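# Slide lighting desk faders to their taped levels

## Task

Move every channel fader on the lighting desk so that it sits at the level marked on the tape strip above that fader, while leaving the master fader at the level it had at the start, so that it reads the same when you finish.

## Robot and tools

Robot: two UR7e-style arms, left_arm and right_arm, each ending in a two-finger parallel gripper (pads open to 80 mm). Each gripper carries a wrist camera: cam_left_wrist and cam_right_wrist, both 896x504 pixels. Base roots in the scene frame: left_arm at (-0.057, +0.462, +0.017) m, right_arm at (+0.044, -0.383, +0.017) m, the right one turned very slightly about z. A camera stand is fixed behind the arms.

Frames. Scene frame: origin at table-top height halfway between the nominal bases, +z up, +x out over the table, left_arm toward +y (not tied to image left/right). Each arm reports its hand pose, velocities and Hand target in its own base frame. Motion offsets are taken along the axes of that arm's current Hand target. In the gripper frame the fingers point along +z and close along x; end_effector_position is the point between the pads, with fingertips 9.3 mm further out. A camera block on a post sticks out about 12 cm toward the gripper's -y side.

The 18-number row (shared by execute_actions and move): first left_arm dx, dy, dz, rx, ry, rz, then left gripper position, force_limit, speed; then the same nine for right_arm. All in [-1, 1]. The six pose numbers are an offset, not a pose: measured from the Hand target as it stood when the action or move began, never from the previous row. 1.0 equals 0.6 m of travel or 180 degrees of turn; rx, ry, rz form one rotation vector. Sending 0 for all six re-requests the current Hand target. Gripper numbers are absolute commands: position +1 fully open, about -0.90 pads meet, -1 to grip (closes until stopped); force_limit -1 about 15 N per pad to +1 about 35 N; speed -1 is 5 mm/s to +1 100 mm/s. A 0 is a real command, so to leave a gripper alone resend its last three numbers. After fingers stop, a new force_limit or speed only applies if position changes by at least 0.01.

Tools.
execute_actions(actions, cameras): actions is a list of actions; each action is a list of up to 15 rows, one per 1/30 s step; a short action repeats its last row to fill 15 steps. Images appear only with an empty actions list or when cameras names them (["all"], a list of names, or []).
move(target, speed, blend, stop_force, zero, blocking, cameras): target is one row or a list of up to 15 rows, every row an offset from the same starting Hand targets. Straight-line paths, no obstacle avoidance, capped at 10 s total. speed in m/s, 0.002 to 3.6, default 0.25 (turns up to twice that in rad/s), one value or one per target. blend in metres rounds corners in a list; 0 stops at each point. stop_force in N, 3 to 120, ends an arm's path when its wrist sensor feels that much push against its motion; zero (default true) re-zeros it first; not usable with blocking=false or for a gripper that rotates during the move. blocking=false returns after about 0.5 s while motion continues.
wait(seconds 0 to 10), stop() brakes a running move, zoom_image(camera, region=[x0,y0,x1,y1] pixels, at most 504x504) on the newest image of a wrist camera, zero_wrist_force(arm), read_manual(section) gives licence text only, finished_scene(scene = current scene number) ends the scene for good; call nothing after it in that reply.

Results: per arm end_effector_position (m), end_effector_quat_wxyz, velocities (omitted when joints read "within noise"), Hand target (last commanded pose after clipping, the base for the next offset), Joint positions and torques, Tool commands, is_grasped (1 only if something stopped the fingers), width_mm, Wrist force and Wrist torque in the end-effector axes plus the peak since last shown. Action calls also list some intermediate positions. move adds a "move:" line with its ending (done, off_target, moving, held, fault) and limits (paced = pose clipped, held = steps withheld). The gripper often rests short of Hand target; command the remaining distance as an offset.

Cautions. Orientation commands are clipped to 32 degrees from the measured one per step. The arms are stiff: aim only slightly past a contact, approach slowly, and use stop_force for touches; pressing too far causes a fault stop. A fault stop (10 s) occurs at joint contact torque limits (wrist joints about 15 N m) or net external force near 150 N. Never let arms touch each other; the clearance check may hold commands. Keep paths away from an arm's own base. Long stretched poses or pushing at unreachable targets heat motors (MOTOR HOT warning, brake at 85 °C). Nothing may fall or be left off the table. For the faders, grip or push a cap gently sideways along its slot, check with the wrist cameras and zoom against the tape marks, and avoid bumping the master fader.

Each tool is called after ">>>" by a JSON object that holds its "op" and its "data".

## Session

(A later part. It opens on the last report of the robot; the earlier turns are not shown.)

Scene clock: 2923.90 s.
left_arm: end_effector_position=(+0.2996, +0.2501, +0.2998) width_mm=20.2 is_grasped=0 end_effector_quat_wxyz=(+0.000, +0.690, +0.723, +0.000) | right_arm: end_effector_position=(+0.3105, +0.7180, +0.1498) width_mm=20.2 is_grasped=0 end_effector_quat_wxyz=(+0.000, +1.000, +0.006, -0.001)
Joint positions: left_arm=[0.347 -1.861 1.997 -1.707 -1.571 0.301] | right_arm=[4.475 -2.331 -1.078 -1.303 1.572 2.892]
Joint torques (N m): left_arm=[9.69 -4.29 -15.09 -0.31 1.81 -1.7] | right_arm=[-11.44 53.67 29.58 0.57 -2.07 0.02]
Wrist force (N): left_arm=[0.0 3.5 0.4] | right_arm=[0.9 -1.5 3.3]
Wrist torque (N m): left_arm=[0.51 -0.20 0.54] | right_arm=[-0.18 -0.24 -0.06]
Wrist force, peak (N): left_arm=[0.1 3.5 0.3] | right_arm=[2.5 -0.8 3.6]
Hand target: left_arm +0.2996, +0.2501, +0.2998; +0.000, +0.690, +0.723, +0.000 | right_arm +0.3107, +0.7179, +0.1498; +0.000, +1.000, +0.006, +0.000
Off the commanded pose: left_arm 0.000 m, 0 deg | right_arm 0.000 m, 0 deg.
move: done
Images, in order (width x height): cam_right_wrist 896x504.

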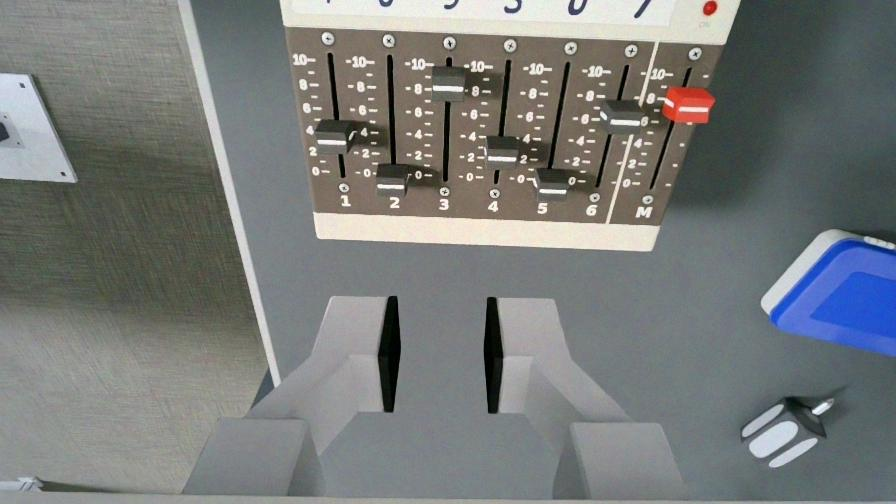

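>>> {"op": "move", "data": {"target": [[0,0,0,0,0,0,-0.425,-1,1,0,0,0.1317,0,-0.0167,0,-0.425,-1,1],[0,0,0,0,0,0,-0.425,-1,1,0,0,0.1317,0,0,0,-0.425,-1,1]], "speed": 0.25, "blend": 0, "cameras": ["cam_right_wrist"]}}

>>> {"op": "zoom_image", "data": {"camera": "cam_right_wrist", "region": [348, 60, 548, 172]}}

>>> {"op": "zoom_image", "data": {"camera": "cam_right_wrist", "region": [348, 170, 548, 282]}}

Scene clock: 2932.43 s.
left_arm: end_effector_position=(+0.2996, +0.2501, +0.2998) width_mm=20.2 is_grasped=0 end_effector_quat_wxyz=(+0.000, +0.690, +0.723, +0.000) | right_arm: end_effector_position=(+0.3105, +0.7180, +0.0708) width_mm=20.2 is_grasped=0 end_effector_quat_wxyz=(+0.000, +1.000, +0.006, -0.001)
Joint positions: left_arm=[0.347 -1.861 1.997 -1.707 -1.571 0.301] | right_arm=[4.475 -2.401 -1.165 -1.146 1.572 2.892]
Joint torques (N m): left_arm=[9.16 -4.15 -14.87 -0.8 2 -1.75] | right_arm=[-12.41 51.86 28.7 0.63 -1.94 -0.18]
Wrist force (N): left_arm=[0.1 3.4 0.4] | right_arm=[1.2 -1.5 3.2]
Wrist torque (N m): left_arm=[0.49 -0.20 0.54] | right_arm=[-0.15 -0.27 -0.07]
Wrist force, peak (N): left_arm=[-0.1 3.6 0.4] | right_arm=[1.8 -1.5 5.9]
Hand target: left_arm +0.2996, +0.2501, +0.2998; +0.000, +0.690, +0.723, +0.000 | right_arm +0.3106, +0.7179, +0.0707; +0.000, +1.000, +0.006, +0.000
Off the commanded pose: left_arm 0.000 m, 0 deg | right_arm 0.000 m, 0 deg.
move: done
Images, in order (width x height): cam_right_wrist 896x504.

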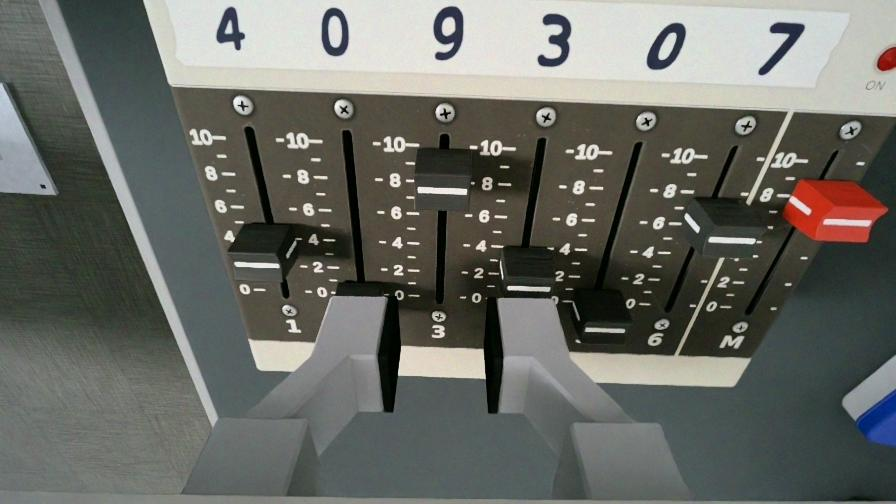

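Scaled by 2.520 from the camera's 896x504 image, which has a finer 1280x720 frame.

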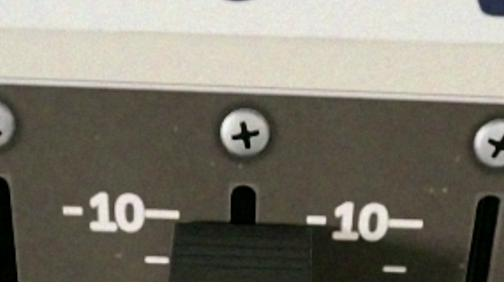

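Scaled by 2.520 from the camera's 896x504 image, which has a finer 1280x720 frame.

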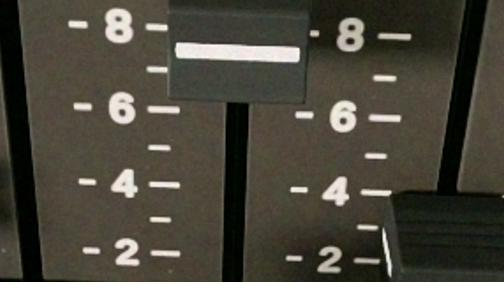

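>>> {"op": "move", "data": {"target": [[0,0,0,0,0,0,-0.425,-1,1,0,0,-0.3,0,0,0,-0.425,-1,1],[0,0,0,0,0,0,-0.425,-1,1,0.1382,0.9488,-0.3027,0,0,-0.5,-0.425,-1,1]], "speed": 0.4, "blend": 0.02}}

>>> {"op": "move", "data": {"target": [[-0.6065,0.1226,0,0,0,0,-0.4,0,0,0,0,0,0,0,0,-0.425,-1,1],[-0.6065,0.1226,0.2497,0,0,0,-0.4,0,0,0,0,0,0,0,0,-0.425,-1,1]], "speed": 0.4, "blend": 0.02}}

>>> {"op": "move", "data": {"target": [[0,0,0,0,-0.02,0,-0.4,0,0,0,0,0,0,0,0,-0.425,-1,1],[0,0,0,0,0,0,-0.4,0,0,0,0,0,0,0,0,-0.425,-1,1]], "speed": 0.25, "blend": 0, "cameras": ["cam_left_wrist"]}}

>>> {"op": "zoom_image", "data": {"camera": "cam_left_wrist", "region": [340, 0, 560, 124]}}

>>> {"op": "zoom_image", "data": {"camera": "cam_left_wrist", "region": [350, 190, 550, 302]}}

Scene clock: 3067.43 s.
left_arm: end_effector_position=(+0.2996, +0.2501, +0.2998) width_mm=20.2 is_grasped=0 end_effector_quat_wxyz=(+0.000, +0.690, +0.723, +0.000) | right_arm: end_effector_position=(+0.4006, +0.1498, +0.2522) width_mm=20.2 is_grasped=0 end_effector_quat_wxyz=(+0.000, +0.703, +0.712, +0.000)
Joint positions: left_arm=[0.347 -1.861 1.997 -1.707 -1.571 0.301] | right_arm=[3.816 -1.408 -2.025 -1.28 1.571 0.662]
Joint torques (N m): left_arm=[9.19 -4.59 -14.84 -1.1 1.8 -1.65] | right_arm=[-14.03 20.13 31.44 4.92 -1.86 -1.2]
Wrist force (N): left_arm=[-0.2 3.2 0.4] | right_arm=[1.2 -1.8 3.5]
Wrist torque (N m): left_arm=[0.46 -0.18 0.54] | right_arm=[-0.21 -0.29 -0.02]
Wrist force, peak (N): left_arm=[-0.2 3.7 0.4] | right_arm=[1.2 -1.7 7.2]
Hand target: left_arm +0.2996, +0.2501, +0.2998; +0.000, +0.690, +0.723, +0.000 | right_arm +0.4006, +0.1497, +0.2523; +0.000, +0.703, +0.711, +0.000
Off the commanded pose: left_arm 0.000 m, 0 deg | right_arm 0.000 m, 0 deg.
move: done

Scene clock: 3069.37 s.
left_arm: end_effector_position=(+0.3902, -0.1100, +0.1503) width_mm=21.2 is_grasped=0 end_effector_quat_wxyz=(+0.000, +0.690, +0.723, +0.000) end_effector_velocity=(+0.000, -0.001, +0.000) end_effector_angular_velocity=(-0.001, -0.003, -0.002) | right_arm: end_effector_position=(+0.4006, +0.1497, +0.2523) width_mm=20.2 is_grasped=0 end_effector_quat_wxyz=(+0.000, +0.703, +0.711, +0.000)
Joint positions: left_arm=[-0.61 -1.672 2.262 -2.162 -1.571 -0.657] | right_arm=[3.816 -1.408 -2.025 -1.28 1.571 0.662]
Joint velocities: left_arm=[-0.002 0 0.002 -0.005 0.001 0] | right_arm=[within noise]
Joint torques (N m): left_arm=[9.22 -7.68 -11.39 -4.66 0.14 0.13] | right_arm=[-14.83 26.45 33.17 5.51 -1.79 1.44]
Wrist force (N): left_arm=[0.4 3.4 0.3] | right_arm=[1.2 -1.8 3.6]
Wrist torque (N m): left_arm=[0.48 -0.27 0.55] | right_arm=[-0.21 -0.30 -0.03]
Wrist force, peak (N): left_arm=[5.0 2.6 0.2] | right_arm=[0.9 -1.6 4.1]
Hand target: left_arm +0.3902, -0.1100, +0.1502; +0.000, +0.690, +0.723, +0.000 | right_arm +0.4006, +0.1497, +0.2523; +0.000, +0.703, +0.711, +0.000
Off the commanded pose: left_arm 0.000 m, 0 deg | right_arm 0.000 m, 0 deg.
move: done

Scene clock: 3070.53 s.
left_arm: end_effector_position=(+0.3902, -0.1101, +0.1502) width_mm=21.2 is_grasped=0 end_effector_quat_wxyz=(+0.001, +0.690, +0.723, +0.000) | right_arm: end_effector_position=(+0.4006, +0.1497, +0.2523) width_mm=20.2 is_grasped=0 end_effector_quat_wxyz=(+0.000, +0.703, +0.711, +0.000)
Joint positions: left_arm=[-0.61 -1.671 2.262 -2.163 -1.571 -0.656] | right_arm=[3.816 -1.408 -2.025 -1.28 1.571 0.662]
Joint torques (N m): left_arm=[-2.99 -23.67 -12.32 -0.64 2.07 -0.54] | right_arm=[-14.23 27.58 33.17 5.59 -1.8 1.53]
Wrist force (N): left_arm=[0.4 3.3 0.3] | right_arm=[1.0 -1.8 3.4]
Wrist torque (N m): left_arm=[0.48 -0.28 0.54] | right_arm=[-0.21 -0.27 -0.02]
Wrist force, peak (N): left_arm=[1.1 3.8 0.4] | right_arm=[1.2 -1.9 3.8]
Hand target: left_arm +0.3902, -0.1100, +0.1502; +0.000, +0.690, +0.723, +0.000 | right_arm +0.4006, +0.1497, +0.2523; +0.000, +0.703, +0.711, +0.000
Off the commanded pose: left_arm 0.000 m, 0 deg | right_arm 0.000 m, 0 deg.
move: done
Images, in order (width x height): cam_left_wrist 896x504.

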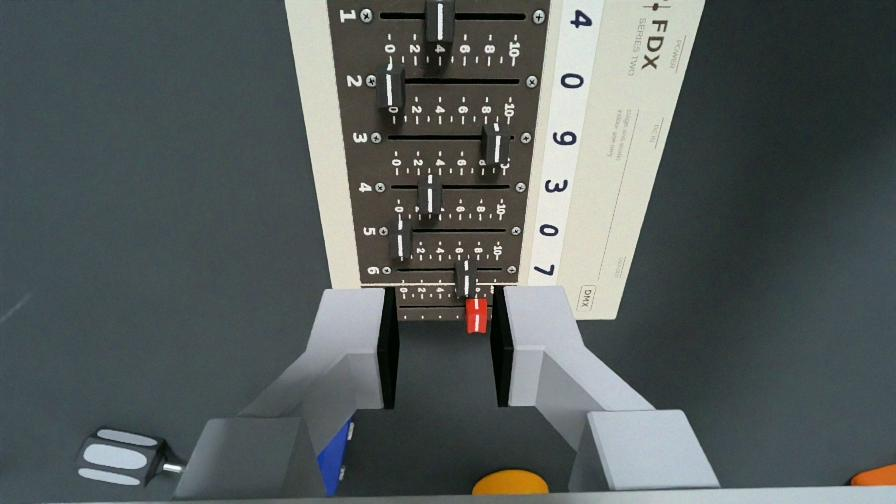

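Scaled by 2.291 from the camera's 896x504 image, which has a finer 1280x720 frame.

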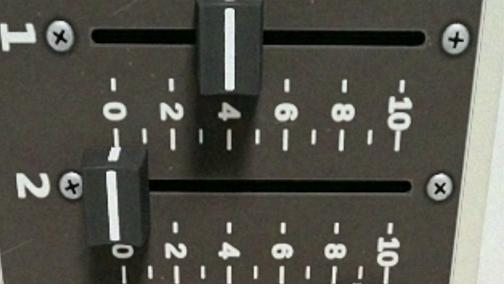

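Scaled by 2.520 from the camera's 896x504 image, which has a finer 1280x720 frame.

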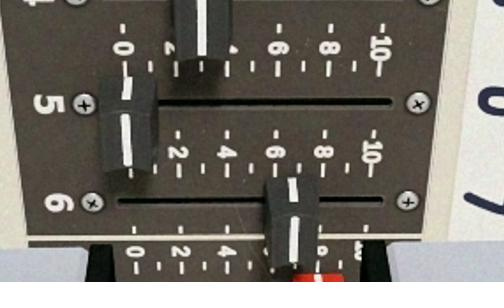

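>>> {"op": "execute_actions", "data": {"actions": []}}

Scene clock: 3101.67 s.
left_arm: end_effector_position=(+0.3902, -0.1100, +0.1502) width_mm=21.2 is_grasped=0 end_effector_quat_wxyz=(+0.000, +0.690, +0.723, +0.000) | right_arm: end_effector_position=(+0.4006, +0.1497, +0.2523) width_mm=20.2 is_grasped=0 end_effector_quat_wxyz=(+0.000, +0.703, +0.711, +0.000)
Joint positions: left_arm=[-0.61 -1.672 2.262 -2.162 -1.571 -0.657] | right_arm=[3.816 -1.408 -2.025 -1.28 1.571 0.662]
Joint velocities: within noise
Joint torques (N m): left_arm=[-10.22 -23.7 -10.88 -0.26 1.87 -1.65] | right_arm=[-13.34 25.96 33.64 5.42 -1.97 1.52]
Wrist force (N): left_arm=[0.5 3.2 0.4] | right_arm=[1.1 -1.7 3.9]
Wrist torque (N m): left_arm=[0.46 -0.29 0.54] | right_arm=[-0.21 -0.29 -0.02]
Wrist force, peak (N): left_arm=[0.5 3.6 0.5] | right_arm=[1.4 -1.8 3.9]
Hand target: left_arm +0.3902, -0.1100, +0.1502; +0.000, +0.690, +0.723, +0.000 | right_arm +0.4006, +0.1497, +0.2523; +0.000, +0.703, +0.711, +0.000
Tool commands: left_gripper/position=-0.4 left_gripper/force_limit=+0.0 left_gripper/speed=+0.0 right_gripper/position=-0.425 right_gripper/force_limit=-1.0 right_gripper/speed=+1.0
Off the commanded pose: left_arm 0.000 m, 0 deg | right_arm 0.000 m, 0 deg.

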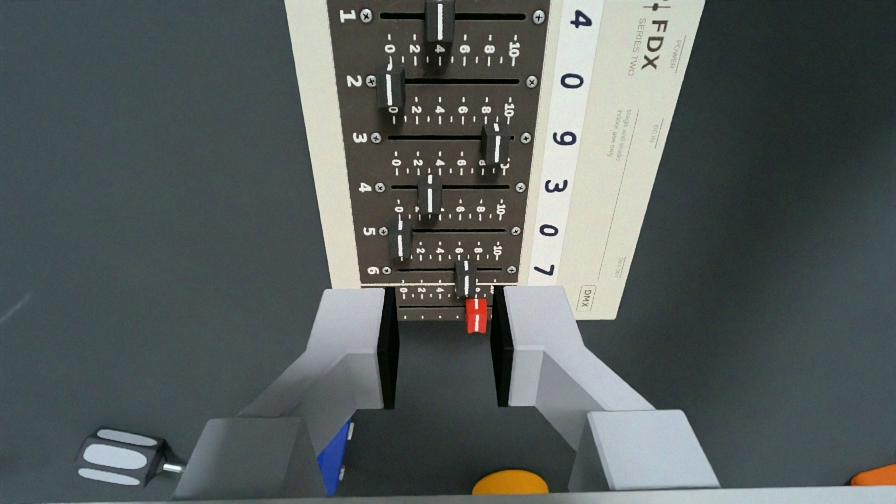

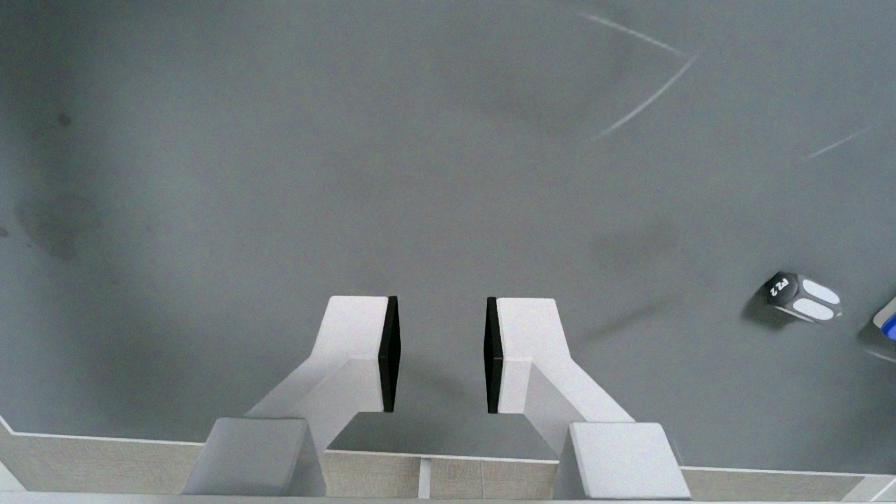

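>>> {"op": "move", "data": {"target": [[0,-0.078,0.162,0,0,0,-0.4,0,0,0,0,0,0,0,0,-0.425,-1,1],[0.0225,-0.078,0.162,0,0,0,-0.4,0,0,0,0,0,0,0,0,-0.425,-1,1],[0.0225,-0.078,0.07,0,-0.0167,0,-0.4,0,0,0,0,0,0,0,0,-0.425,-1,1],[-0.031,-0.041,0.162,0,0,0,-0.4,0,0,0,0,0,0,0,0,-0.425,-1,1],[-0.0002,-0.041,0.162,0,0,0,-0.4,0,0,0,0,0,0,0,0,-0.425,-1,1],[-0.0002,-0.041,0.1,0,-0.0167,0,-0.4,0,0,0,0,0,0,0,0,-0.425,-1,1],[0.036,-0.004,0.162,0,0,0,-0.4,0,0,0,0,0,0,0,0,-0.425,-1,1],[-0.0013,-0.004,0.162,0,0,0,-0.4,0,0,0,0,0,0,0,0,-0.425,-1,1],[-0.0013,-0.004,0.1,0,-0.0167,0,-0.4,0,0,0,0,0,0,0,0,-0.425,-1,1],[-0.008,0.033,0.162,0,0,0,-0.4,0,0,0,0,0,0,0,0,-0.425,-1,1],[0.0293,0.033,0.162,0,0,0,-0.4,0,0,0,0,0,0,0,0,-0.425,-1,1],[0.0293,0.033,0.07,0,-0.0167,0,-0.4,0,0,0,0,0,0,0,0,-0.425,-1,1]], "speed": [0.2,0.05,0.2,0.2,0.05,0.2,0.2,0.05,0.2,0.2,0.05,0.2], "blend": [0.003,0,0.005,0.003,0,0.005,0.003,0,0.005,0.003,0,0], "blocking": false}}

Scene clock: 3283.40 s.
left_arm: end_effector_position=(+0.3555, -0.1110, +0.0801) width_mm=21.2 is_grasped=0 end_effector_quat_wxyz=(+0.000, +0.690, +0.723, +0.000) end_effector_velocity=(-0.086, -0.003, -0.176) end_effector_angular_velocity=(+0.001, +0.002, -0.002) | right_arm: end_effector_position=(+0.4006, +0.1497, +0.2523) width_mm=20.2 is_grasped=0 end_effector_quat_wxyz=(+0.000, +0.703, +0.711, +0.000)
Joint positions: left_arm=[-0.668 -1.607 2.44 -2.403 -1.571 -0.715] | right_arm=[3.816 -1.408 -2.025 -1.28 1.571 0.662]
Joint velocities: left_arm=[-0.16 0.262 0.419 -0.679 0 -0.158] | right_arm=[within noise]
Joint torques (N m): left_arm=[-11.81 -0.82 -5.24 -5.7 -1.59 -2.54] | right_arm=[-13.91 26.82 32.44 5.64 -1.84 1.49]
Wrist force (N): left_arm=[0.4 3.4 0.5] | right_arm=[1.1 -1.8 3.5]
Wrist torque (N m): left_arm=[0.48 -0.31 0.56] | right_arm=[-0.21 -0.29 -0.03]
Wrist force, peak (N): left_arm=[0.0 4.8 -2.0] | right_arm=[1.2 -1.7 4.1]
Hand target: left_arm +0.3510, -0.1119, +0.0686; +0.000, +0.690, +0.723, +0.000 | right_arm +0.4006, +0.1497, +0.2523; +0.000, +0.703, +0.711, +0.000
Tool commands: left_gripper/position=-0.4 left_gripper/force_limit=+0.0 left_gripper/speed=+0.0 right_gripper/position=-0.425 right_gripper/force_limit=-1.0 right_gripper/speed=+1.0
Off the commanded pose: left_arm 0.064 m, 3 deg | right_arm 0.000 m, 0 deg.
move: running; path passed 0 of 12 targets

>>> {"op": "wait", "data": {"seconds": 10}}

>>> {"op": "move", "data": {"target": [-0.0329,-0.033,-0.0684,0,0.0167,0,-0.4,0,0,0,0,0,0,0,0,-0.425,-1,1], "cameras": ["cam_left_wrist"]}}

Scene clock: 3298.93 s.
left_arm: end_effector_position=(+0.4092, -0.0915, +0.1082) width_mm=21.2 is_grasped=0 end_effector_quat_wxyz=(+0.019, +0.690, +0.723, -0.018) | right_arm: end_effector_position=(+0.4006, +0.1497, +0.2523) width_mm=20.2 is_grasped=0 end_effector_quat_wxyz=(+0.000, +0.703, +0.711, +0.000)
Joint positions: left_arm=[-0.52 -1.556 2.3 -2.344 -1.615 -0.567] | right_arm=[3.816 -1.408 -2.025 -1.28 1.571 0.662]
Joint torques (N m): left_arm=[-12.12 -26.55 -27.39 -0.39 -1.72 0.46] | right_arm=[-11.86 27.2 32.03 5.52 -1.88 1.31]
Wrist force (N): left_arm=[0.4 3.3 0.9] | right_arm=[1.1 -1.9 3.6]
Wrist torque (N m): left_arm=[0.44 -0.28 0.45] | right_arm=[-0.23 -0.28 -0.03]
Wrist force, peak (N): left_arm=[-0.5 4.7 2.6] | right_arm=[1.2 -2.2 3.9]
Hand target: left_arm +0.4092, -0.0915, +0.1082; +0.019, +0.690, +0.723, -0.018 | right_arm +0.4006, +0.1497, +0.2523; +0.000, +0.703, +0.711, +0.000
Tool commands: left_gripper/position=-0.4 left_gripper/force_limit=+0.0 left_gripper/speed=+0.0 right_gripper/position=-0.425 right_gripper/force_limit=-1.0 right_gripper/speed=+1.0
Off the commanded pose: left_arm 0.000 m, 0 deg | right_arm 0.000 m, 0 deg.
earlier move: done
wait: 0.00 of 10 s (the move ended)

Scene clock: 3299.80 s.
left_arm: end_effector_position=(+0.3903, -0.1100, +0.1503) width_mm=21.2 is_grasped=0 end_effector_quat_wxyz=(+0.001, +0.690, +0.723, +0.000) | right_arm: end_effector_position=(+0.4006, +0.1497, +0.2523) width_mm=20.2 is_grasped=0 end_effector_quat_wxyz=(+0.000, +0.703, +0.711, +0.000)
Joint positions: left_arm=[-0.61 -1.671 2.262 -2.163 -1.571 -0.656] | right_arm=[3.816 -1.408 -2.025 -1.28 1.571 0.662]
Joint torques (N m): left_arm=[1.35 -21.51 -11.63 -0.44 -1.52 -0.58] | right_arm=[-12.53 26.13 33.49 5.79 -1.8 1.53]
Wrist force (N): left_arm=[0.2 3.3 0.3] | right_arm=[1.3 -1.9 3.5]
Wrist torque (N m): left_arm=[0.47 -0.26 0.54] | right_arm=[-0.22 -0.32 -0.02]
Wrist force, peak (N): left_arm=[1.5 4.1 1.7] | right_arm=[1.1 -2.0 3.8]
Hand target: left_arm +0.3902, -0.1100, +0.1502; +0.000, +0.690, +0.723, +0.000 | right_arm +0.4006, +0.1497, +0.2523; +0.000, +0.703, +0.711, +0.000
Off the commanded pose: left_arm 0.000 m, 0 deg | right_arm 0.000 m, 0 deg.
move: done
Images, in order (width x height): cam_left_wrist 896x504.

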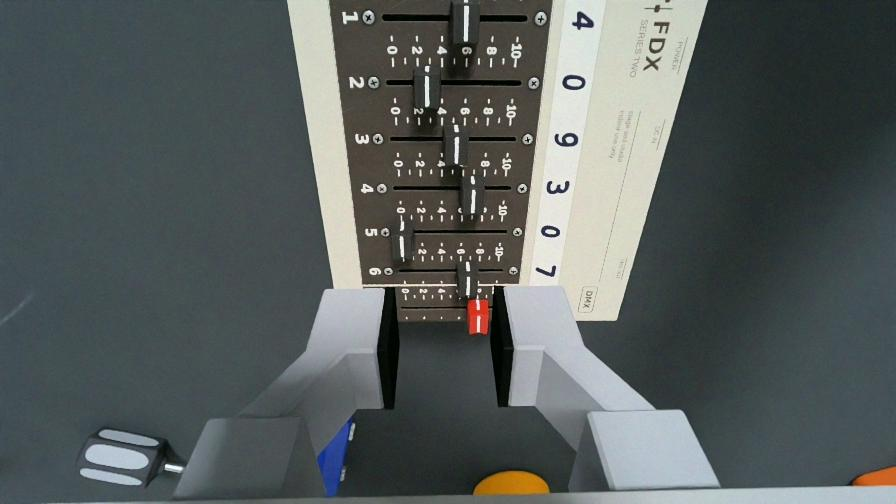

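>>> {"op": "zoom_image", "data": {"camera": "cam_left_wrist", "region": [380, 0, 530, 84]}}

>>> {"op": "zoom_image", "data": {"camera": "cam_left_wrist", "region": [380, 60, 530, 144]}}

>>> {"op": "zoom_image", "data": {"camera": "cam_left_wrist", "region": [380, 110, 530, 194]}}

>>> {"op": "zoom_image", "data": {"camera": "cam_left_wrist", "region": [380, 150, 530, 234]}}

Scaled by 3.360 from the camera's 896x504 image, which has a finer 1280x720 frame.

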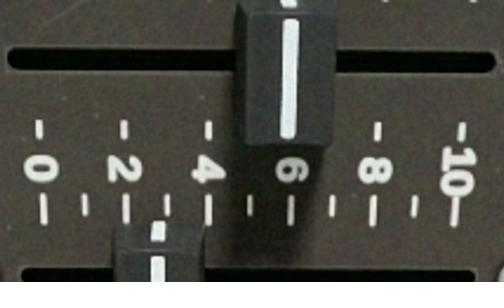

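Scaled by 3.360 from the camera's 896x504 image, which has a finer 1280x720 frame.

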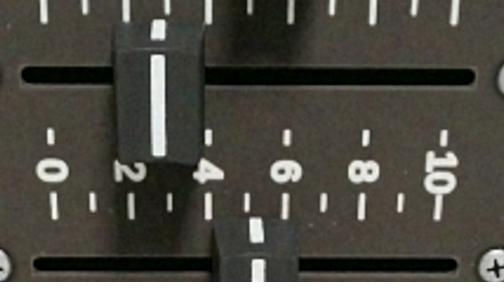

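Scaled by 3.360 from the camera's 896x504 image, which has a finer 1280x720 frame.

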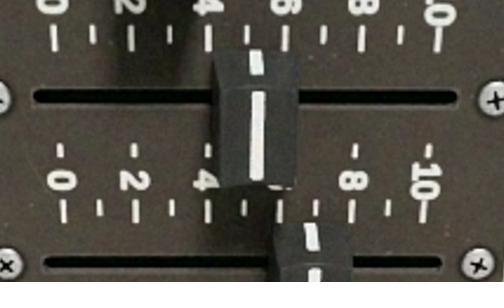

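Scaled by 3.360 from the camera's 896x504 image, which has a finer 1280x720 frame.

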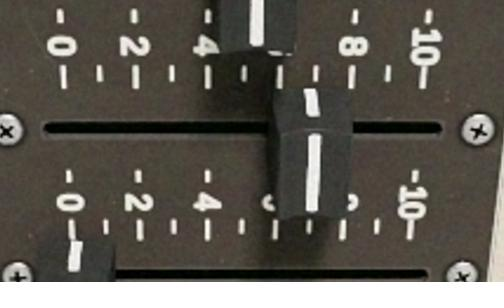

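>>> {"op": "zoom_image", "data": {"camera": "cam_left_wrist", "region": [385, 40, 485, 96]}}

>>> {"op": "zoom_image", "data": {"camera": "cam_left_wrist", "region": [405, 95, 505, 151]}}

>>> {"op": "zoom_image", "data": {"camera": "cam_left_wrist", "region": [420, 145, 520, 201]}}

>>> {"op": "zoom_image", "data": {"camera": "cam_left_wrist", "region": [415, 0, 515, 56]}}

Scaled by 5.040 from the camera's 896x504 image, which has a finer 1280x720 frame.

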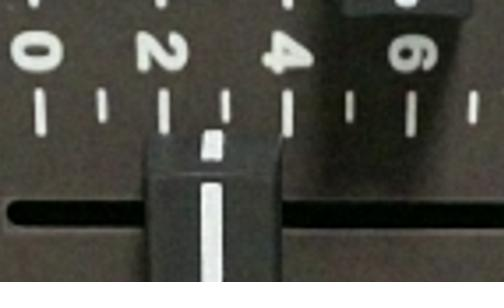

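Scaled by 5.040 from the camera's 896x504 image, which has a finer 1280x720 frame.

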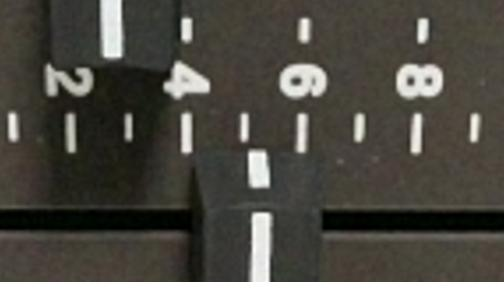

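Scaled by 5.040 from the camera's 896x504 image, which has a finer 1280x720 frame.

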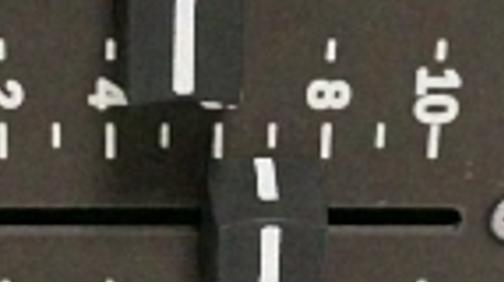

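Scaled by 5.040 from the camera's 896x504 image, which has a finer 1280x720 frame.

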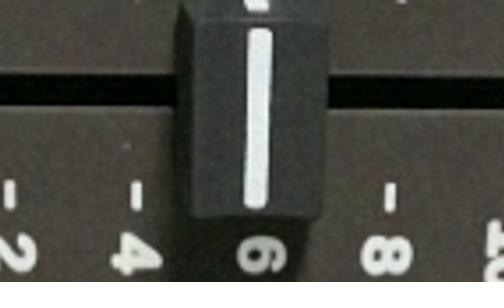

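>>> {"op": "move", "data": {"target": [[-0.0097,-0.041,0.1368,0,-0.0167,0,-0.4,0,0,0,0,0,0,0,0,-0.425,-1,1],[-0.0097,-0.041,0.162,0,0,0,-0.4,0,0,0,0,0,0,0,0,-0.425,-1,1],[0.0148,-0.041,0.162,0,0,0,-0.4,0,0,0,0,0,0,0,0,-0.425,-1,1],[0.0148,-0.041,0.1368,0,0,0,-0.4,0,0,0,0,0,0,0,0,-0.425,-1,1],[0.0082,-0.004,0.1368,0,-0.0167,0,-0.4,0,0,0,0,0,0,0,0,-0.425,-1,1],[0.0082,-0.004,0.162,0,0,0,-0.4,0,0,0,0,0,0,0,0,-0.425,-1,1],[-0.0163,-0.004,0.162,0,0,0,-0.4,0,0,0,0,0,0,0,0,-0.425,-1,1],[-0.0163,-0.004,0.1368,0,0,0,-0.4,0,0,0,0,0,0,0,0,-0.425,-1,1],[0,0,0,0,-0.0167,0,-0.4,0,0,0,0,0,0,0,0,-0.425,-1,1],[0,0,0,0,0,0,-0.4,0,0,0,0,0,0,0,0,-0.425,-1,1]], "speed": [0.2,0.15,0.05,0.15,0.2,0.15,0.05,0.15,0.25,0.25], "blend": [0.003,0.003,0,0.003,0.003,0.003,0,0.003,0,0], "cameras": ["cam_left_wrist"]}}

>>> {"op": "zoom_image", "data": {"camera": "cam_left_wrist", "region": [385, 40, 485, 96]}}

>>> {"op": "zoom_image", "data": {"camera": "cam_left_wrist", "region": [390, 95, 490, 151]}}

Scene clock: 3373.00 s.
left_arm: end_effector_position=(+0.3902, -0.1101, +0.1503) width_mm=21.2 is_grasped=0 end_effector_quat_wxyz=(+0.001, +0.690, +0.723, +0.000) | right_arm: end_effector_position=(+0.4006, +0.1497, +0.2523) width_mm=20.2 is_grasped=0 end_effector_quat_wxyz=(+0.000, +0.703, +0.711, +0.000)
Joint positions: left_arm=[-0.61 -1.671 2.262 -2.162 -1.571 -0.656] | right_arm=[3.816 -1.408 -2.025 -1.28 1.571 0.662]
Joint torques (N m): left_arm=[1.1 -22.3 -11.38 -1.29 1.9 0.02] | right_arm=[-12.11 27.65 33.56 5.65 -1.84 1.57]
Wrist force (N): left_arm=[0.4 3.4 0.1] | right_arm=[0.9 -2.0 3.7]
Wrist torque (N m): left_arm=[0.48 -0.28 0.55] | right_arm=[-0.23 -0.26 -0.02]
Wrist force, peak (N): left_arm=[0.8 5.5 0.2] | right_arm=[1.3 -1.8 4.0]
Hand target: left_arm +0.3902, -0.1100, +0.1502; +0.000, +0.690, +0.723, +0.000 | right_arm +0.4006, +0.1497, +0.2523; +0.000, +0.703, +0.711, +0.000
Off the commanded pose: left_arm 0.000 m, 0 deg | right_arm 0.000 m, 0 deg.
move: done
Images, in order (width x height): cam_left_wrist 896x504.

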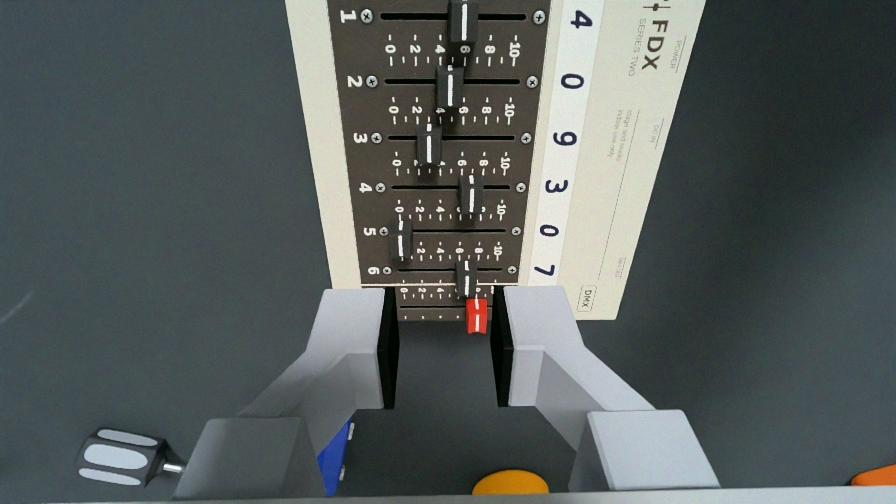

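Scaled by 5.040 from the camera's 896x504 image, which has a finer 1280x720 frame.

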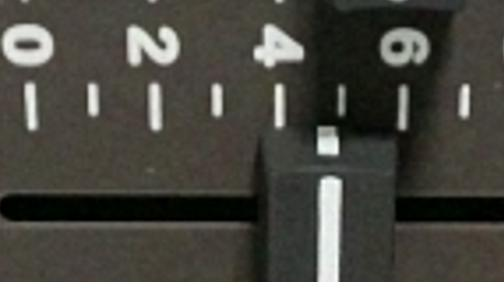

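Scaled by 5.040 from the camera's 896x504 image, which has a finer 1280x720 frame.

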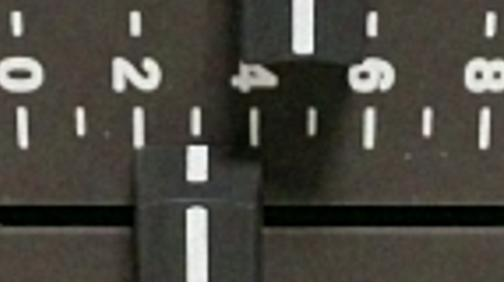

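>>> {"op": "move", "data": {"target": [[0.0145,-0.078,0.162,0,0,0,-0.4,0,0,0,0,0,0,0,0,-0.425,-1,1],[-0.016,-0.078,0.162,0,0,0,-0.4,0,0,0,0,0,0,0,0,-0.425,-1,1],[-0.016,-0.078,0.1,0,-0.0167,0,-0.4,0,0,0,0,0,0,0,0,-0.425,-1,1],[0.005,-0.041,0.162,0,0,0,-0.4,0,0,0,0,0,0,0,0,-0.425,-1,1],[0.0298,-0.041,0.162,0,0,0,-0.4,0,0,0,0,0,0,0,0,-0.425,-1,1],[0.0298,-0.041,0.1,0,-0.0167,0,-0.4,0,0,0,0,0,0,0,0,-0.425,-1,1],[-0.008,-0.004,0.162,0,0,0,-0.4,0,0,0,0,0,0,0,0,-0.425,-1,1],[0.0222,-0.004,0.162,0,0,0,-0.4,0,0,0,0,0,0,0,0,-0.425,-1,1],[0.0222,-0.004,0.1,0,-0.0167,0,-0.4,0,0,0,0,0,0,0,0,-0.425,-1,1],[0.02,0.033,0.162,0,0,0,-0.4,0,0,0,0,0,0,0,0,-0.425,-1,1],[-0.0092,0.033,0.162,0,0,0,-0.4,0,0,0,0,0,0,0,0,-0.425,-1,1],[-0.0092,0.033,0.1,0,-0.0167,0,-0.4,0,0,0,0,0,0,0,0,-0.425,-1,1],[-0.031,0.071,0.162,0,0,0,-0.4,0,0,0,0,0,0,0,0,-0.425,-1,1],[-0.001,0.071,0.162,0,0,0,-0.4,0,0,0,0,0,0,0,0,-0.425,-1,1],[-0.001,0.071,0.1,0,0,0,-0.4,0,0,0,0,0,0,0,0,-0.425,-1,1]], "speed": [0.2,0.05,0.2,0.2,0.05,0.2,0.2,0.05,0.2,0.2,0.05,0.2,0.2,0.05,0.2], "blend": [0.003,0,0.005,0.003,0,0.005,0.003,0,0.005,0.003,0,0.005,0.003,0,0]}}

>>> {"op": "move", "data": {"target": [0.001,-0.071,-0.1,0,0,0,-0.4,0,0,0,0,0,0,0,0,-0.425,-1,1], "cameras": ["cam_left_wrist"]}}

>>> {"op": "zoom_image", "data": {"camera": "cam_left_wrist", "region": [390, 40, 490, 96]}}

>>> {"op": "zoom_image", "data": {"camera": "cam_left_wrist", "region": [390, 95, 490, 151]}}

>>> {"op": "zoom_image", "data": {"camera": "cam_left_wrist", "region": [390, 145, 490, 201]}}

>>> {"op": "zoom_image", "data": {"camera": "cam_left_wrist", "region": [390, 190, 490, 246]}}

Scene clock: 3408.67 s.
left_arm: end_effector_position=(+0.4328, -0.1086, +0.0902) width_mm=21.2 is_grasped=0 end_effector_quat_wxyz=(+0.000, +0.690, +0.723, +0.000) | right_arm: end_effector_position=(+0.4006, +0.1497, +0.2523) width_mm=20.2 is_grasped=0 end_effector_quat_wxyz=(+0.000, +0.703, +0.711, +0.000)
Joint positions: left_arm=[-0.549 -1.455 2.242 -2.359 -1.571 -0.596] | right_arm=[3.816 -1.408 -2.025 -1.28 1.571 0.662]
Joint torques (N m): left_arm=[-11.55 -29.52 -17.73 -0.22 1.95 -1.69] | right_arm=[-11.86 26.51 33.15 5.54 -1.75 1.32]
Wrist force (N): left_arm=[0.5 3.5 0.6] | right_arm=[0.9 -1.8 3.8]
Wrist torque (N m): left_arm=[0.48 -0.30 0.44] | right_arm=[-0.21 -0.26 -0.03]
Wrist force, peak (N): left_arm=[0.8 4.8 2.9] | right_arm=[1.5 -1.6 4.0]
Hand target: left_arm +0.4328, -0.1086, +0.0903; +0.000, +0.690, +0.723, +0.000 | right_arm +0.4006, +0.1497, +0.2523; +0.000, +0.703, +0.711, +0.000
Off the commanded pose: left_arm 0.000 m, 0 deg | right_arm 0.000 m, 0 deg.
move: done

Scene clock: 3409.53 s.
left_arm: end_effector_position=(+0.3902, -0.1100, +0.1502) width_mm=21.2 is_grasped=0 end_effector_quat_wxyz=(+0.000, +0.690, +0.723, +0.000) | right_arm: end_effector_position=(+0.4006, +0.1497, +0.2523) width_mm=20.2 is_grasped=0 end_effector_quat_wxyz=(+0.000, +0.703, +0.711, +0.000)
Joint positions: left_arm=[-0.61 -1.671 2.262 -2.163 -1.571 -0.656] | right_arm=[3.816 -1.408 -2.025 -1.28 1.571 0.662]
Joint torques (N m): left_arm=[6.53 -24.97 -31 -0.47 1.92 0.44] | right_arm=[-11.39 26.2 32.93 5.54 -1.79 1.43]
Wrist force (N): left_arm=[0.2 3.2 0.1] | right_arm=[1.3 -1.8 3.6]
Wrist torque (N m): left_arm=[0.46 -0.26 0.54] | right_arm=[-0.21 -0.30 -0.02]
Wrist force, peak (N): left_arm=[0.5 4.9 1.9] | right_arm=[1.3 -2.0 3.8]
Hand target: left_arm +0.3902, -0.1100, +0.1502; +0.000, +0.690, +0.723, +0.000 | right_arm +0.4006, +0.1497, +0.2523; +0.000, +0.703, +0.711, +0.000
Off the commanded pose: left_arm 0.000 m, 0 deg | right_arm 0.000 m, 0 deg.
move: done
Images, in order (width x height): cam_left_wrist 896x504.

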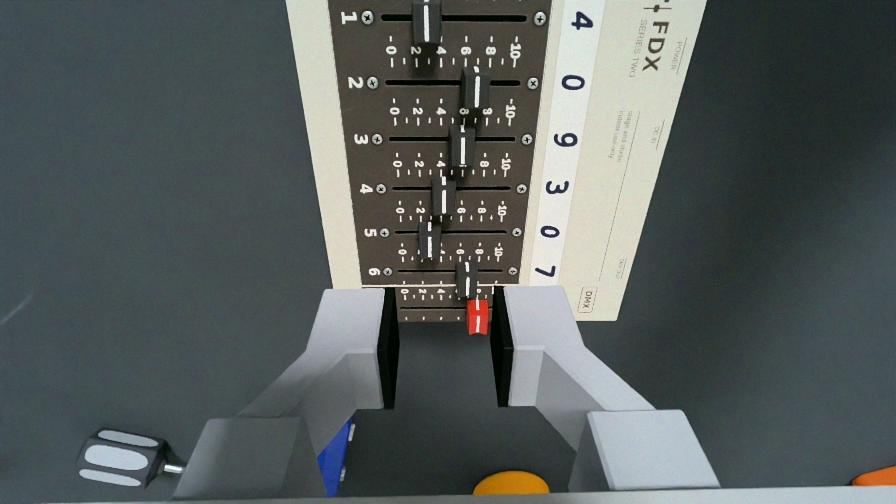

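Scaled by 5.040 from the camera's 896x504 image, which has a finer 1280x720 frame.

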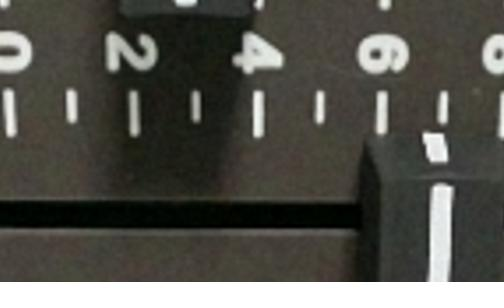

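Scaled by 5.040 from the camera's 896x504 image, which has a finer 1280x720 frame.

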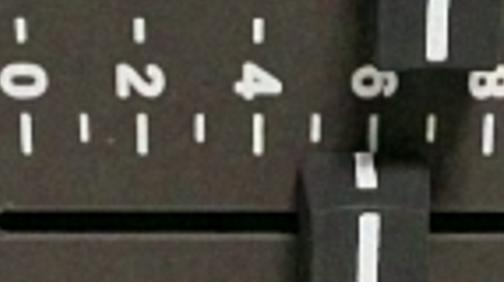

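Scaled by 5.040 from the camera's 896x504 image, which has a finer 1280x720 frame.

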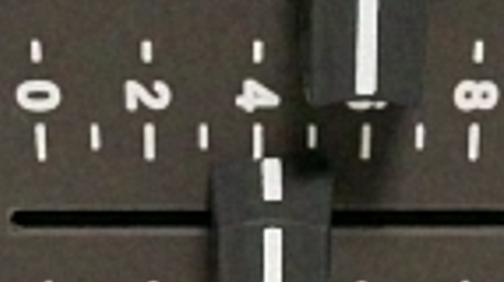

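Scaled by 5.040 from the camera's 896x504 image, which has a finer 1280x720 frame.

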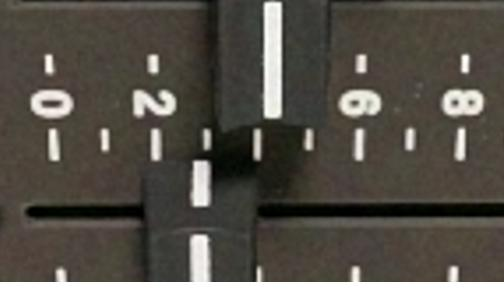

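>>> {"op": "move", "data": {"target": [[-0.008,-0.078,0.162,0,0,0,-0.4,0,0,0,0,0,0,0,0,-0.425,-1,1],[0.0166,-0.078,0.162,0,0,0,-0.4,0,0,0,0,0,0,0,0,-0.425,-1,1],[0.0166,-0.078,0.1,0,-0.0167,0,-0.4,0,0,0,0,0,0,0,0,-0.425,-1,1],[0.02,-0.041,0.162,0,0,0,-0.4,0,0,0,0,0,0,0,0,-0.425,-1,1],[-0.0103,-0.041,0.162,0,0,0,-0.4,0,0,0,0,0,0,0,0,-0.425,-1,1],[-0.0103,-0.041,0.1,0,-0.0167,0,-0.4,0,0,0,0,0,0,0,0,-0.425,-1,1],[0.013,-0.004,0.162,0,0,0,-0.4,0,0,0,0,0,0,0,0,-0.425,-1,1],[-0.0254,-0.004,0.162,0,0,0,-0.4,0,0,0,0,0,0,0,0,-0.425,-1,1],[-0.0254,-0.004,0.1,0,-0.0167,0,-0.4,0,0,0,0,0,0,0,0,-0.425,-1,1],[0.001,0.033,0.162,0,0,0,-0.4,0,0,0,0,0,0,0,0,-0.425,-1,1],[0.0234,0.033,0.162,0,0,0,-0.4,0,0,0,0,0,0,0,0,-0.425,-1,1],[0.0234,0.033,0.1,0,-0.0167,0,-0.4,0,0,0,0,0,0,0,0,-0.425,-1,1],[-0.01,0.071,0.162,0,0,0,-0.4,0,0,0,0,0,0,0,0,-0.425,-1,1],[-0.0336,0.071,0.162,0,0,0,-0.4,0,0,0,0,0,0,0,0,-0.425,-1,1],[-0.0336,0.071,0.1,0,0,0,-0.4,0,0,0,0,0,0,0,0,-0.425,-1,1]], "speed": [0.2,0.05,0.2,0.2,0.05,0.2,0.2,0.05,0.2,0.2,0.05,0.2,0.2,0.05,0.2], "blend": [0.003,0,0.005,0.003,0,0.005,0.003,0,0.005,0.003,0,0.005,0.003,0,0]}}

>>> {"op": "move", "data": {"target": [0.0336,-0.071,-0.1,0,0,0,-0.4,0,0,0,0,0,0,0,0,-0.425,-1,1], "cameras": ["cam_left_wrist"]}}

>>> {"op": "zoom_image", "data": {"camera": "cam_left_wrist", "region": [390, 40, 490, 96]}}

>>> {"op": "zoom_image", "data": {"camera": "cam_left_wrist", "region": [390, 95, 490, 151]}}

>>> {"op": "zoom_image", "data": {"camera": "cam_left_wrist", "region": [390, 145, 490, 201]}}

>>> {"op": "zoom_image", "data": {"camera": "cam_left_wrist", "region": [390, 190, 490, 246]}}

>>> {"op": "zoom_image", "data": {"camera": "cam_left_wrist", "region": [390, 0, 490, 56]}}

Scene clock: 3443.37 s.
left_arm: end_effector_position=(+0.4337, -0.1281, +0.0902) width_mm=21.2 is_grasped=0 end_effector_quat_wxyz=(+0.000, +0.690, +0.723, +0.000) end_effector_velocity=(-0.001, +0.000, +0.001) end_effector_angular_velocity=(+0.001, +0.003, -0.002) | right_arm: end_effector_position=(+0.4006, +0.1497, +0.2523) width_mm=20.2 is_grasped=0 end_effector_quat_wxyz=(+0.000, +0.703, +0.711, +0.000)
Joint positions: left_arm=[-0.586 -1.442 2.226 -2.356 -1.571 -0.633] | right_arm=[3.816 -1.408 -2.025 -1.28 1.571 0.662]
Joint velocities: left_arm=[-0.002 -0.003 0 0.006 0 0] | right_arm=[within noise]
Joint torques (N m): left_arm=[-11.28 -30.83 -17.52 -0.08 1.84 -1.78] | right_arm=[-11.14 27.04 32.44 5.41 -1.65 1.19]
Wrist force (N): left_arm=[0.3 3.6 0.6] | right_arm=[1.3 -1.9 3.5]
Wrist torque (N m): left_arm=[0.50 -0.27 0.54] | right_arm=[-0.23 -0.31 -0.02]
Wrist force, peak (N): left_arm=[1.5 4.7 2.7] | right_arm=[1.4 -2.2 3.7]
Hand target: left_arm +0.4337, -0.1282, +0.0903; +0.000, +0.690, +0.723, +0.000 | right_arm +0.4006, +0.1497, +0.2523; +0.000, +0.703, +0.711, +0.000
Off the commanded pose: left_arm 0.000 m, 0 deg | right_arm 0.000 m, 0 deg.
move: done

Scene clock: 3444.23 s.
left_arm: end_effector_position=(+0.3902, -0.1101, +0.1502) width_mm=21.2 is_grasped=0 end_effector_quat_wxyz=(+0.000, +0.690, +0.723, +0.000) | right_arm: end_effector_position=(+0.4006, +0.1497, +0.2523) width_mm=20.2 is_grasped=0 end_effector_quat_wxyz=(+0.000, +0.703, +0.711, +0.000)
Joint positions: left_arm=[-0.61 -1.671 2.262 -2.163 -1.571 -0.657] | right_arm=[3.816 -1.408 -2.025 -1.28 1.571 0.662]
Joint torques (N m): left_arm=[9.72 -24.15 -31.26 -0.56 1.74 1.4] | right_arm=[-11.45 27.12 31.6 5.7 -1.65 1.58]
Wrist force (N): left_arm=[0.5 3.4 0.3] | right_arm=[1.3 -1.8 3.8]
Wrist torque (N m): left_arm=[0.48 -0.29 0.55] | right_arm=[-0.21 -0.30 -0.02]
Wrist force, peak (N): left_arm=[0.0 5.1 2.2] | right_arm=[1.3 -1.8 3.8]
Hand target: left_arm +0.3902, -0.1100, +0.1502; +0.000, +0.690, +0.723, +0.000 | right_arm +0.4006, +0.1497, +0.2523; +0.000, +0.703, +0.711, +0.000
Off the commanded pose: left_arm 0.000 m, 0 deg | right_arm 0.000 m, 0 deg.
move: done
Images, in order (width x height): cam_left_wrist 896x504.

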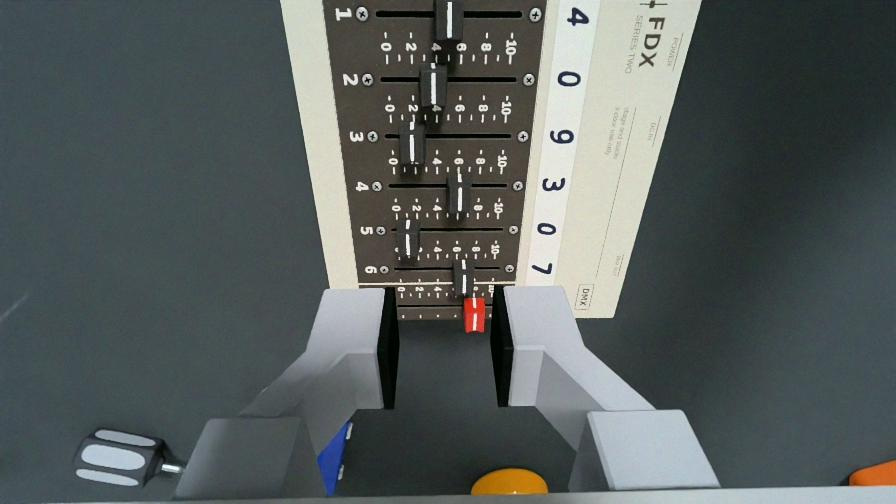

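Scaled by 5.040 from the camera's 896x504 image, which has a finer 1280x720 frame.

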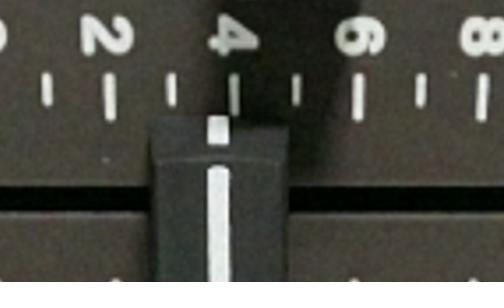

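Scaled by 5.040 from the camera's 896x504 image, which has a finer 1280x720 frame.

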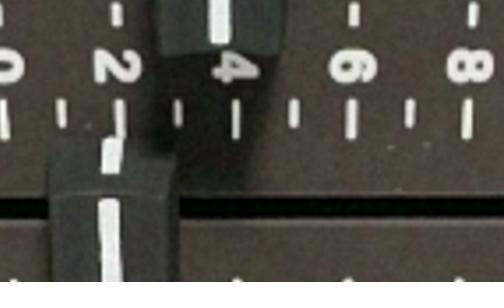

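Scaled by 5.040 from the camera's 896x504 image, which has a finer 1280x720 frame.

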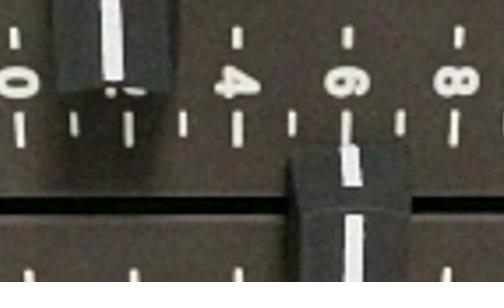

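Scaled by 5.040 from the camera's 896x504 image, which has a finer 1280x720 frame.

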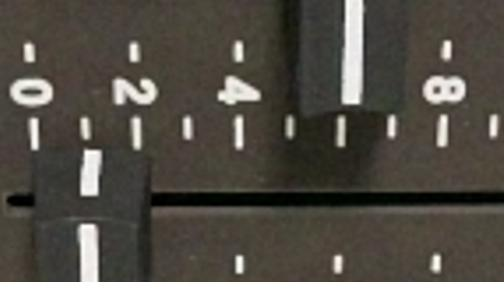

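Scaled by 5.040 from the camera's 896x504 image, which has a finer 1280x720 frame.

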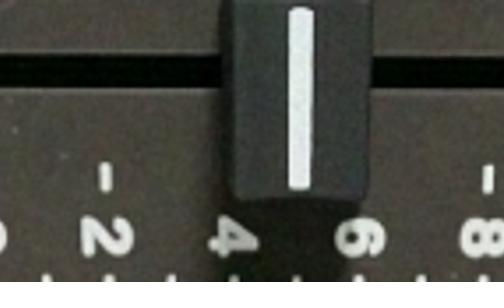

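>>> {"op": "move", "data": {"target": [[0.007,-0.078,0.162,0,0,0,-0.4,0,0,0,0,0,0,0,0,-0.425,-1,1],[-0.0251,-0.078,0.162,0,0,0,-0.4,0,0,0,0,0,0,0,0,-0.425,-1,1],[-0.0251,-0.078,0.1,0,-0.0167,0,-0.4,0,0,0,0,0,0,0,0,-0.425,-1,1],[-0.003,-0.041,0.162,0,0,0,-0.4,0,0,0,0,0,0,0,0,-0.425,-1,1],[-0.0328,-0.041,0.162,0,0,0,-0.4,0,0,0,0,0,0,0,0,-0.425,-1,1],[-0.0328,-0.041,0.1,0,-0.0167,0,-0.4,0,0,0,0,0,0,0,0,-0.425,-1,1],[-0.017,-0.004,0.162,0,0,0,-0.4,0,0,0,0,0,0,0,0,-0.425,-1,1],[0.0163,-0.004,0.162,0,0,0,-0.4,0,0,0,0,0,0,0,0,-0.425,-1,1],[0.0163,-0.004,0.1,0,-0.0167,0,-0.4,0,0,0,0,0,0,0,0,-0.425,-1,1],[0.014,0.033,0.162,0,0,0,-0.4,0,0,0,0,0,0,0,0,-0.425,-1,1],[-0.0183,0.033,0.162,0,0,0,-0.4,0,0,0,0,0,0,0,0,-0.425,-1,1],[-0.0183,0.033,0.1,0,-0.0167,0,-0.4,0,0,0,0,0,0,0,0,-0.425,-1,1],[-0.023,0.071,0.162,0,0,0,-0.4,0,0,0,0,0,0,0,0,-0.425,-1,1],[0.0231,0.071,0.162,0,0,0,-0.4,0,0,0,0,0,0,0,0,-0.425,-1,1],[0.0231,0.071,0.1,0,0,0,-0.4,0,0,0,0,0,0,0,0,-0.425,-1,1]], "speed": [0.2,0.05,0.2,0.2,0.05,0.2,0.2,0.05,0.2,0.2,0.05,0.2,0.2,0.05,0.2], "blend": [0.003,0,0.005,0.003,0,0.005,0.003,0,0.005,0.003,0,0.005,0.003,0,0]}}

>>> {"op": "move", "data": {"target": [[0,0,-0.01,0,-0.0167,0,-0.4,0,0,0,0,0,0,0,0,-0.425,-1,1],[-0.004,0.037,0.062,0,0,0,-0.4,0,0,0,0,0,0,0,0,-0.425,-1,1],[0.0223,0.037,0.062,0,0,0,-0.4,0,0,0,0,0,0,0,0,-0.425,-1,1],[0.0223,0.037,0,0,-0.0167,0,-0.4,0,0,0,0,0,0,0,0,-0.425,-1,1],[-0.0231,-0.071,-0.1,0,0,0,-0.4,0,0,0,0,0,0,0,0,-0.425,-1,1]], "speed": [0.2,0.2,0.05,0.2,0.25], "blend": [0.003,0.003,0,0.005,0], "cameras": ["cam_left_wrist"]}}

>>> {"op": "zoom_image", "data": {"camera": "cam_left_wrist", "region": [370, 40, 470, 96]}}

>>> {"op": "zoom_image", "data": {"camera": "cam_left_wrist", "region": [390, 95, 490, 151]}}

>>> {"op": "zoom_image", "data": {"camera": "cam_left_wrist", "region": [390, 145, 490, 201]}}

>>> {"op": "zoom_image", "data": {"camera": "cam_left_wrist", "region": [410, 190, 510, 246]}}

>>> {"op": "zoom_image", "data": {"camera": "cam_left_wrist", "region": [420, 230, 520, 286]}}

Scene clock: 3600.83 s.
left_arm: end_effector_position=(+0.4321, -0.0942, +0.0902) width_mm=21.2 is_grasped=0 end_effector_quat_wxyz=(+0.000, +0.690, +0.723, +0.000) | right_arm: end_effector_position=(+0.4006, +0.1497, +0.2523) width_mm=20.2 is_grasped=0 end_effector_quat_wxyz=(+0.000, +0.703, +0.711, +0.000)
Joint positions: left_arm=[-0.521 -1.464 2.252 -2.36 -1.571 -0.567] | right_arm=[3.816 -1.408 -2.025 -1.28 1.571 0.662]
Joint torques (N m): left_arm=[-11.02 -30.01 -17.55 -0.22 1.84 -1.55] | right_arm=[-10.06 25.67 32.6 5.59 -1.78 1.23]
Wrist force (N): left_arm=[0.4 3.4 0.3] | right_arm=[1.2 -1.9 3.5]
Wrist torque (N m): left_arm=[0.49 -0.28 0.44] | right_arm=[-0.23 -0.30 -0.02]
Wrist force, peak (N): left_arm=[0.2 4.9 3.0] | right_arm=[1.2 -1.9 4.0]
Hand target: left_arm +0.4321, -0.0942, +0.0903; +0.000, +0.690, +0.723, +0.000 | right_arm +0.4006, +0.1497, +0.2523; +0.000, +0.703, +0.711, +0.000
Off the commanded pose: left_arm 0.000 m, 0 deg | right_arm 0.000 m, 0 deg.
move: done

Scene clock: 3602.90 s.
left_arm: end_effector_position=(+0.3902, -0.1099, +0.1502) width_mm=21.2 is_grasped=0 end_effector_quat_wxyz=(+0.000, +0.690, +0.723, +0.000) end_effector_velocity=(-0.001, +0.000, +0.001) end_effector_angular_velocity=(+0.000, +0.001, +0.003) | right_arm: end_effector_position=(+0.4006, +0.1497, +0.2523) width_mm=20.2 is_grasped=0 end_effector_quat_wxyz=(+0.000, +0.703, +0.711, +0.000)
Joint positions: left_arm=[-0.61 -1.671 2.262 -2.162 -1.571 -0.656] | right_arm=[3.816 -1.408 -2.025 -1.28 1.571 0.662]
Joint velocities: left_arm=[-0.001 -0.003 -0.001 0.004 -0.001 -0.005] | right_arm=[within noise]
Joint torques (N m): left_arm=[-10.96 -23.58 -30.91 -0.24 -1.49 -1.75] | right_arm=[-9.97 26.48 31.55 5.64 -1.63 1.18]
Wrist force (N): left_arm=[0.3 3.1 0.3] | right_arm=[1.4 -1.8 3.4]
Wrist torque (N m): left_arm=[0.44 -0.26 0.55] | right_arm=[-0.22 -0.32 -0.02]
Wrist force, peak (N): left_arm=[2.0 5.4 0.0] | right_arm=[1.2 -2.1 3.9]
Hand target: left_arm +0.3902, -0.1100, +0.1502; +0.000, +0.690, +0.723, +0.000 | right_arm +0.4006, +0.1497, +0.2523; +0.000, +0.703, +0.711, +0.000
Off the commanded pose: left_arm 0.000 m, 0 deg | right_arm 0.000 m, 0 deg.
move: done
Images, in order (width x height): cam_left_wrist 896x504.

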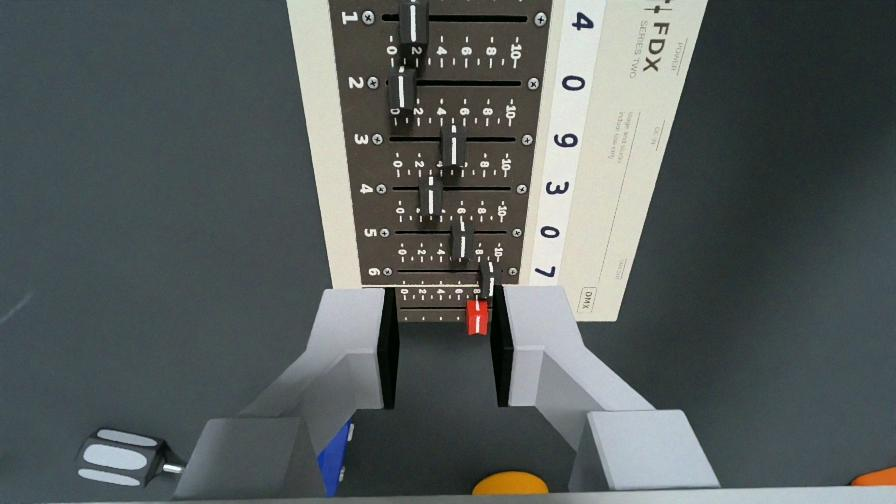

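Scaled by 5.040 from the camera's 896x504 image, which has a finer 1280x720 frame.

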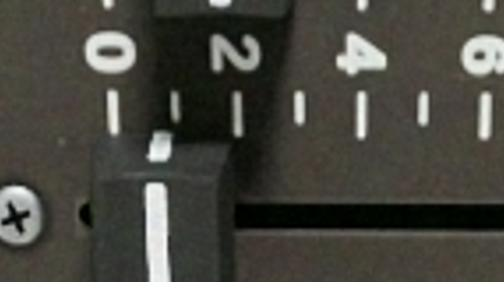

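Scaled by 5.040 from the camera's 896x504 image, which has a finer 1280x720 frame.

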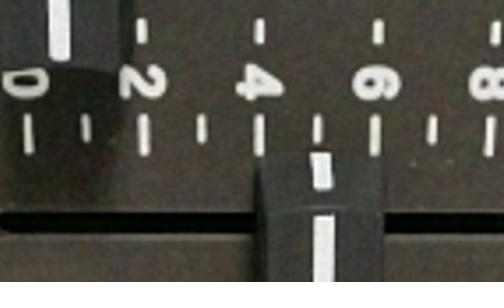

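Scaled by 5.040 from the camera's 896x504 image, which has a finer 1280x720 frame.

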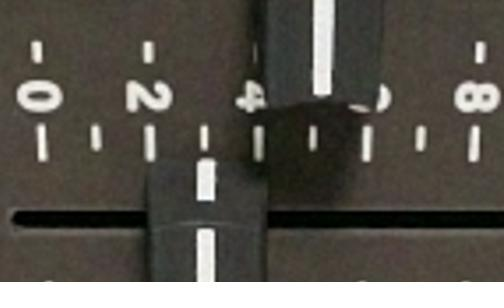

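Scaled by 5.040 from the camera's 896x504 image, which has a finer 1280x720 frame.

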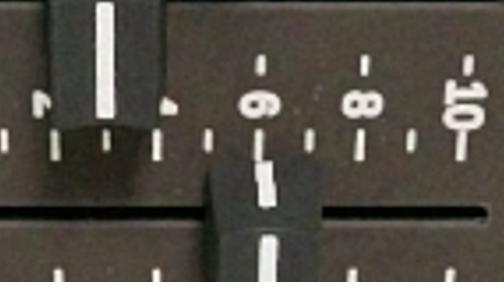

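Scaled by 5.040 from the camera's 896x504 image, which has a finer 1280x720 frame.

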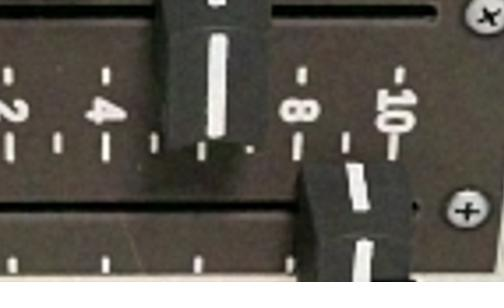

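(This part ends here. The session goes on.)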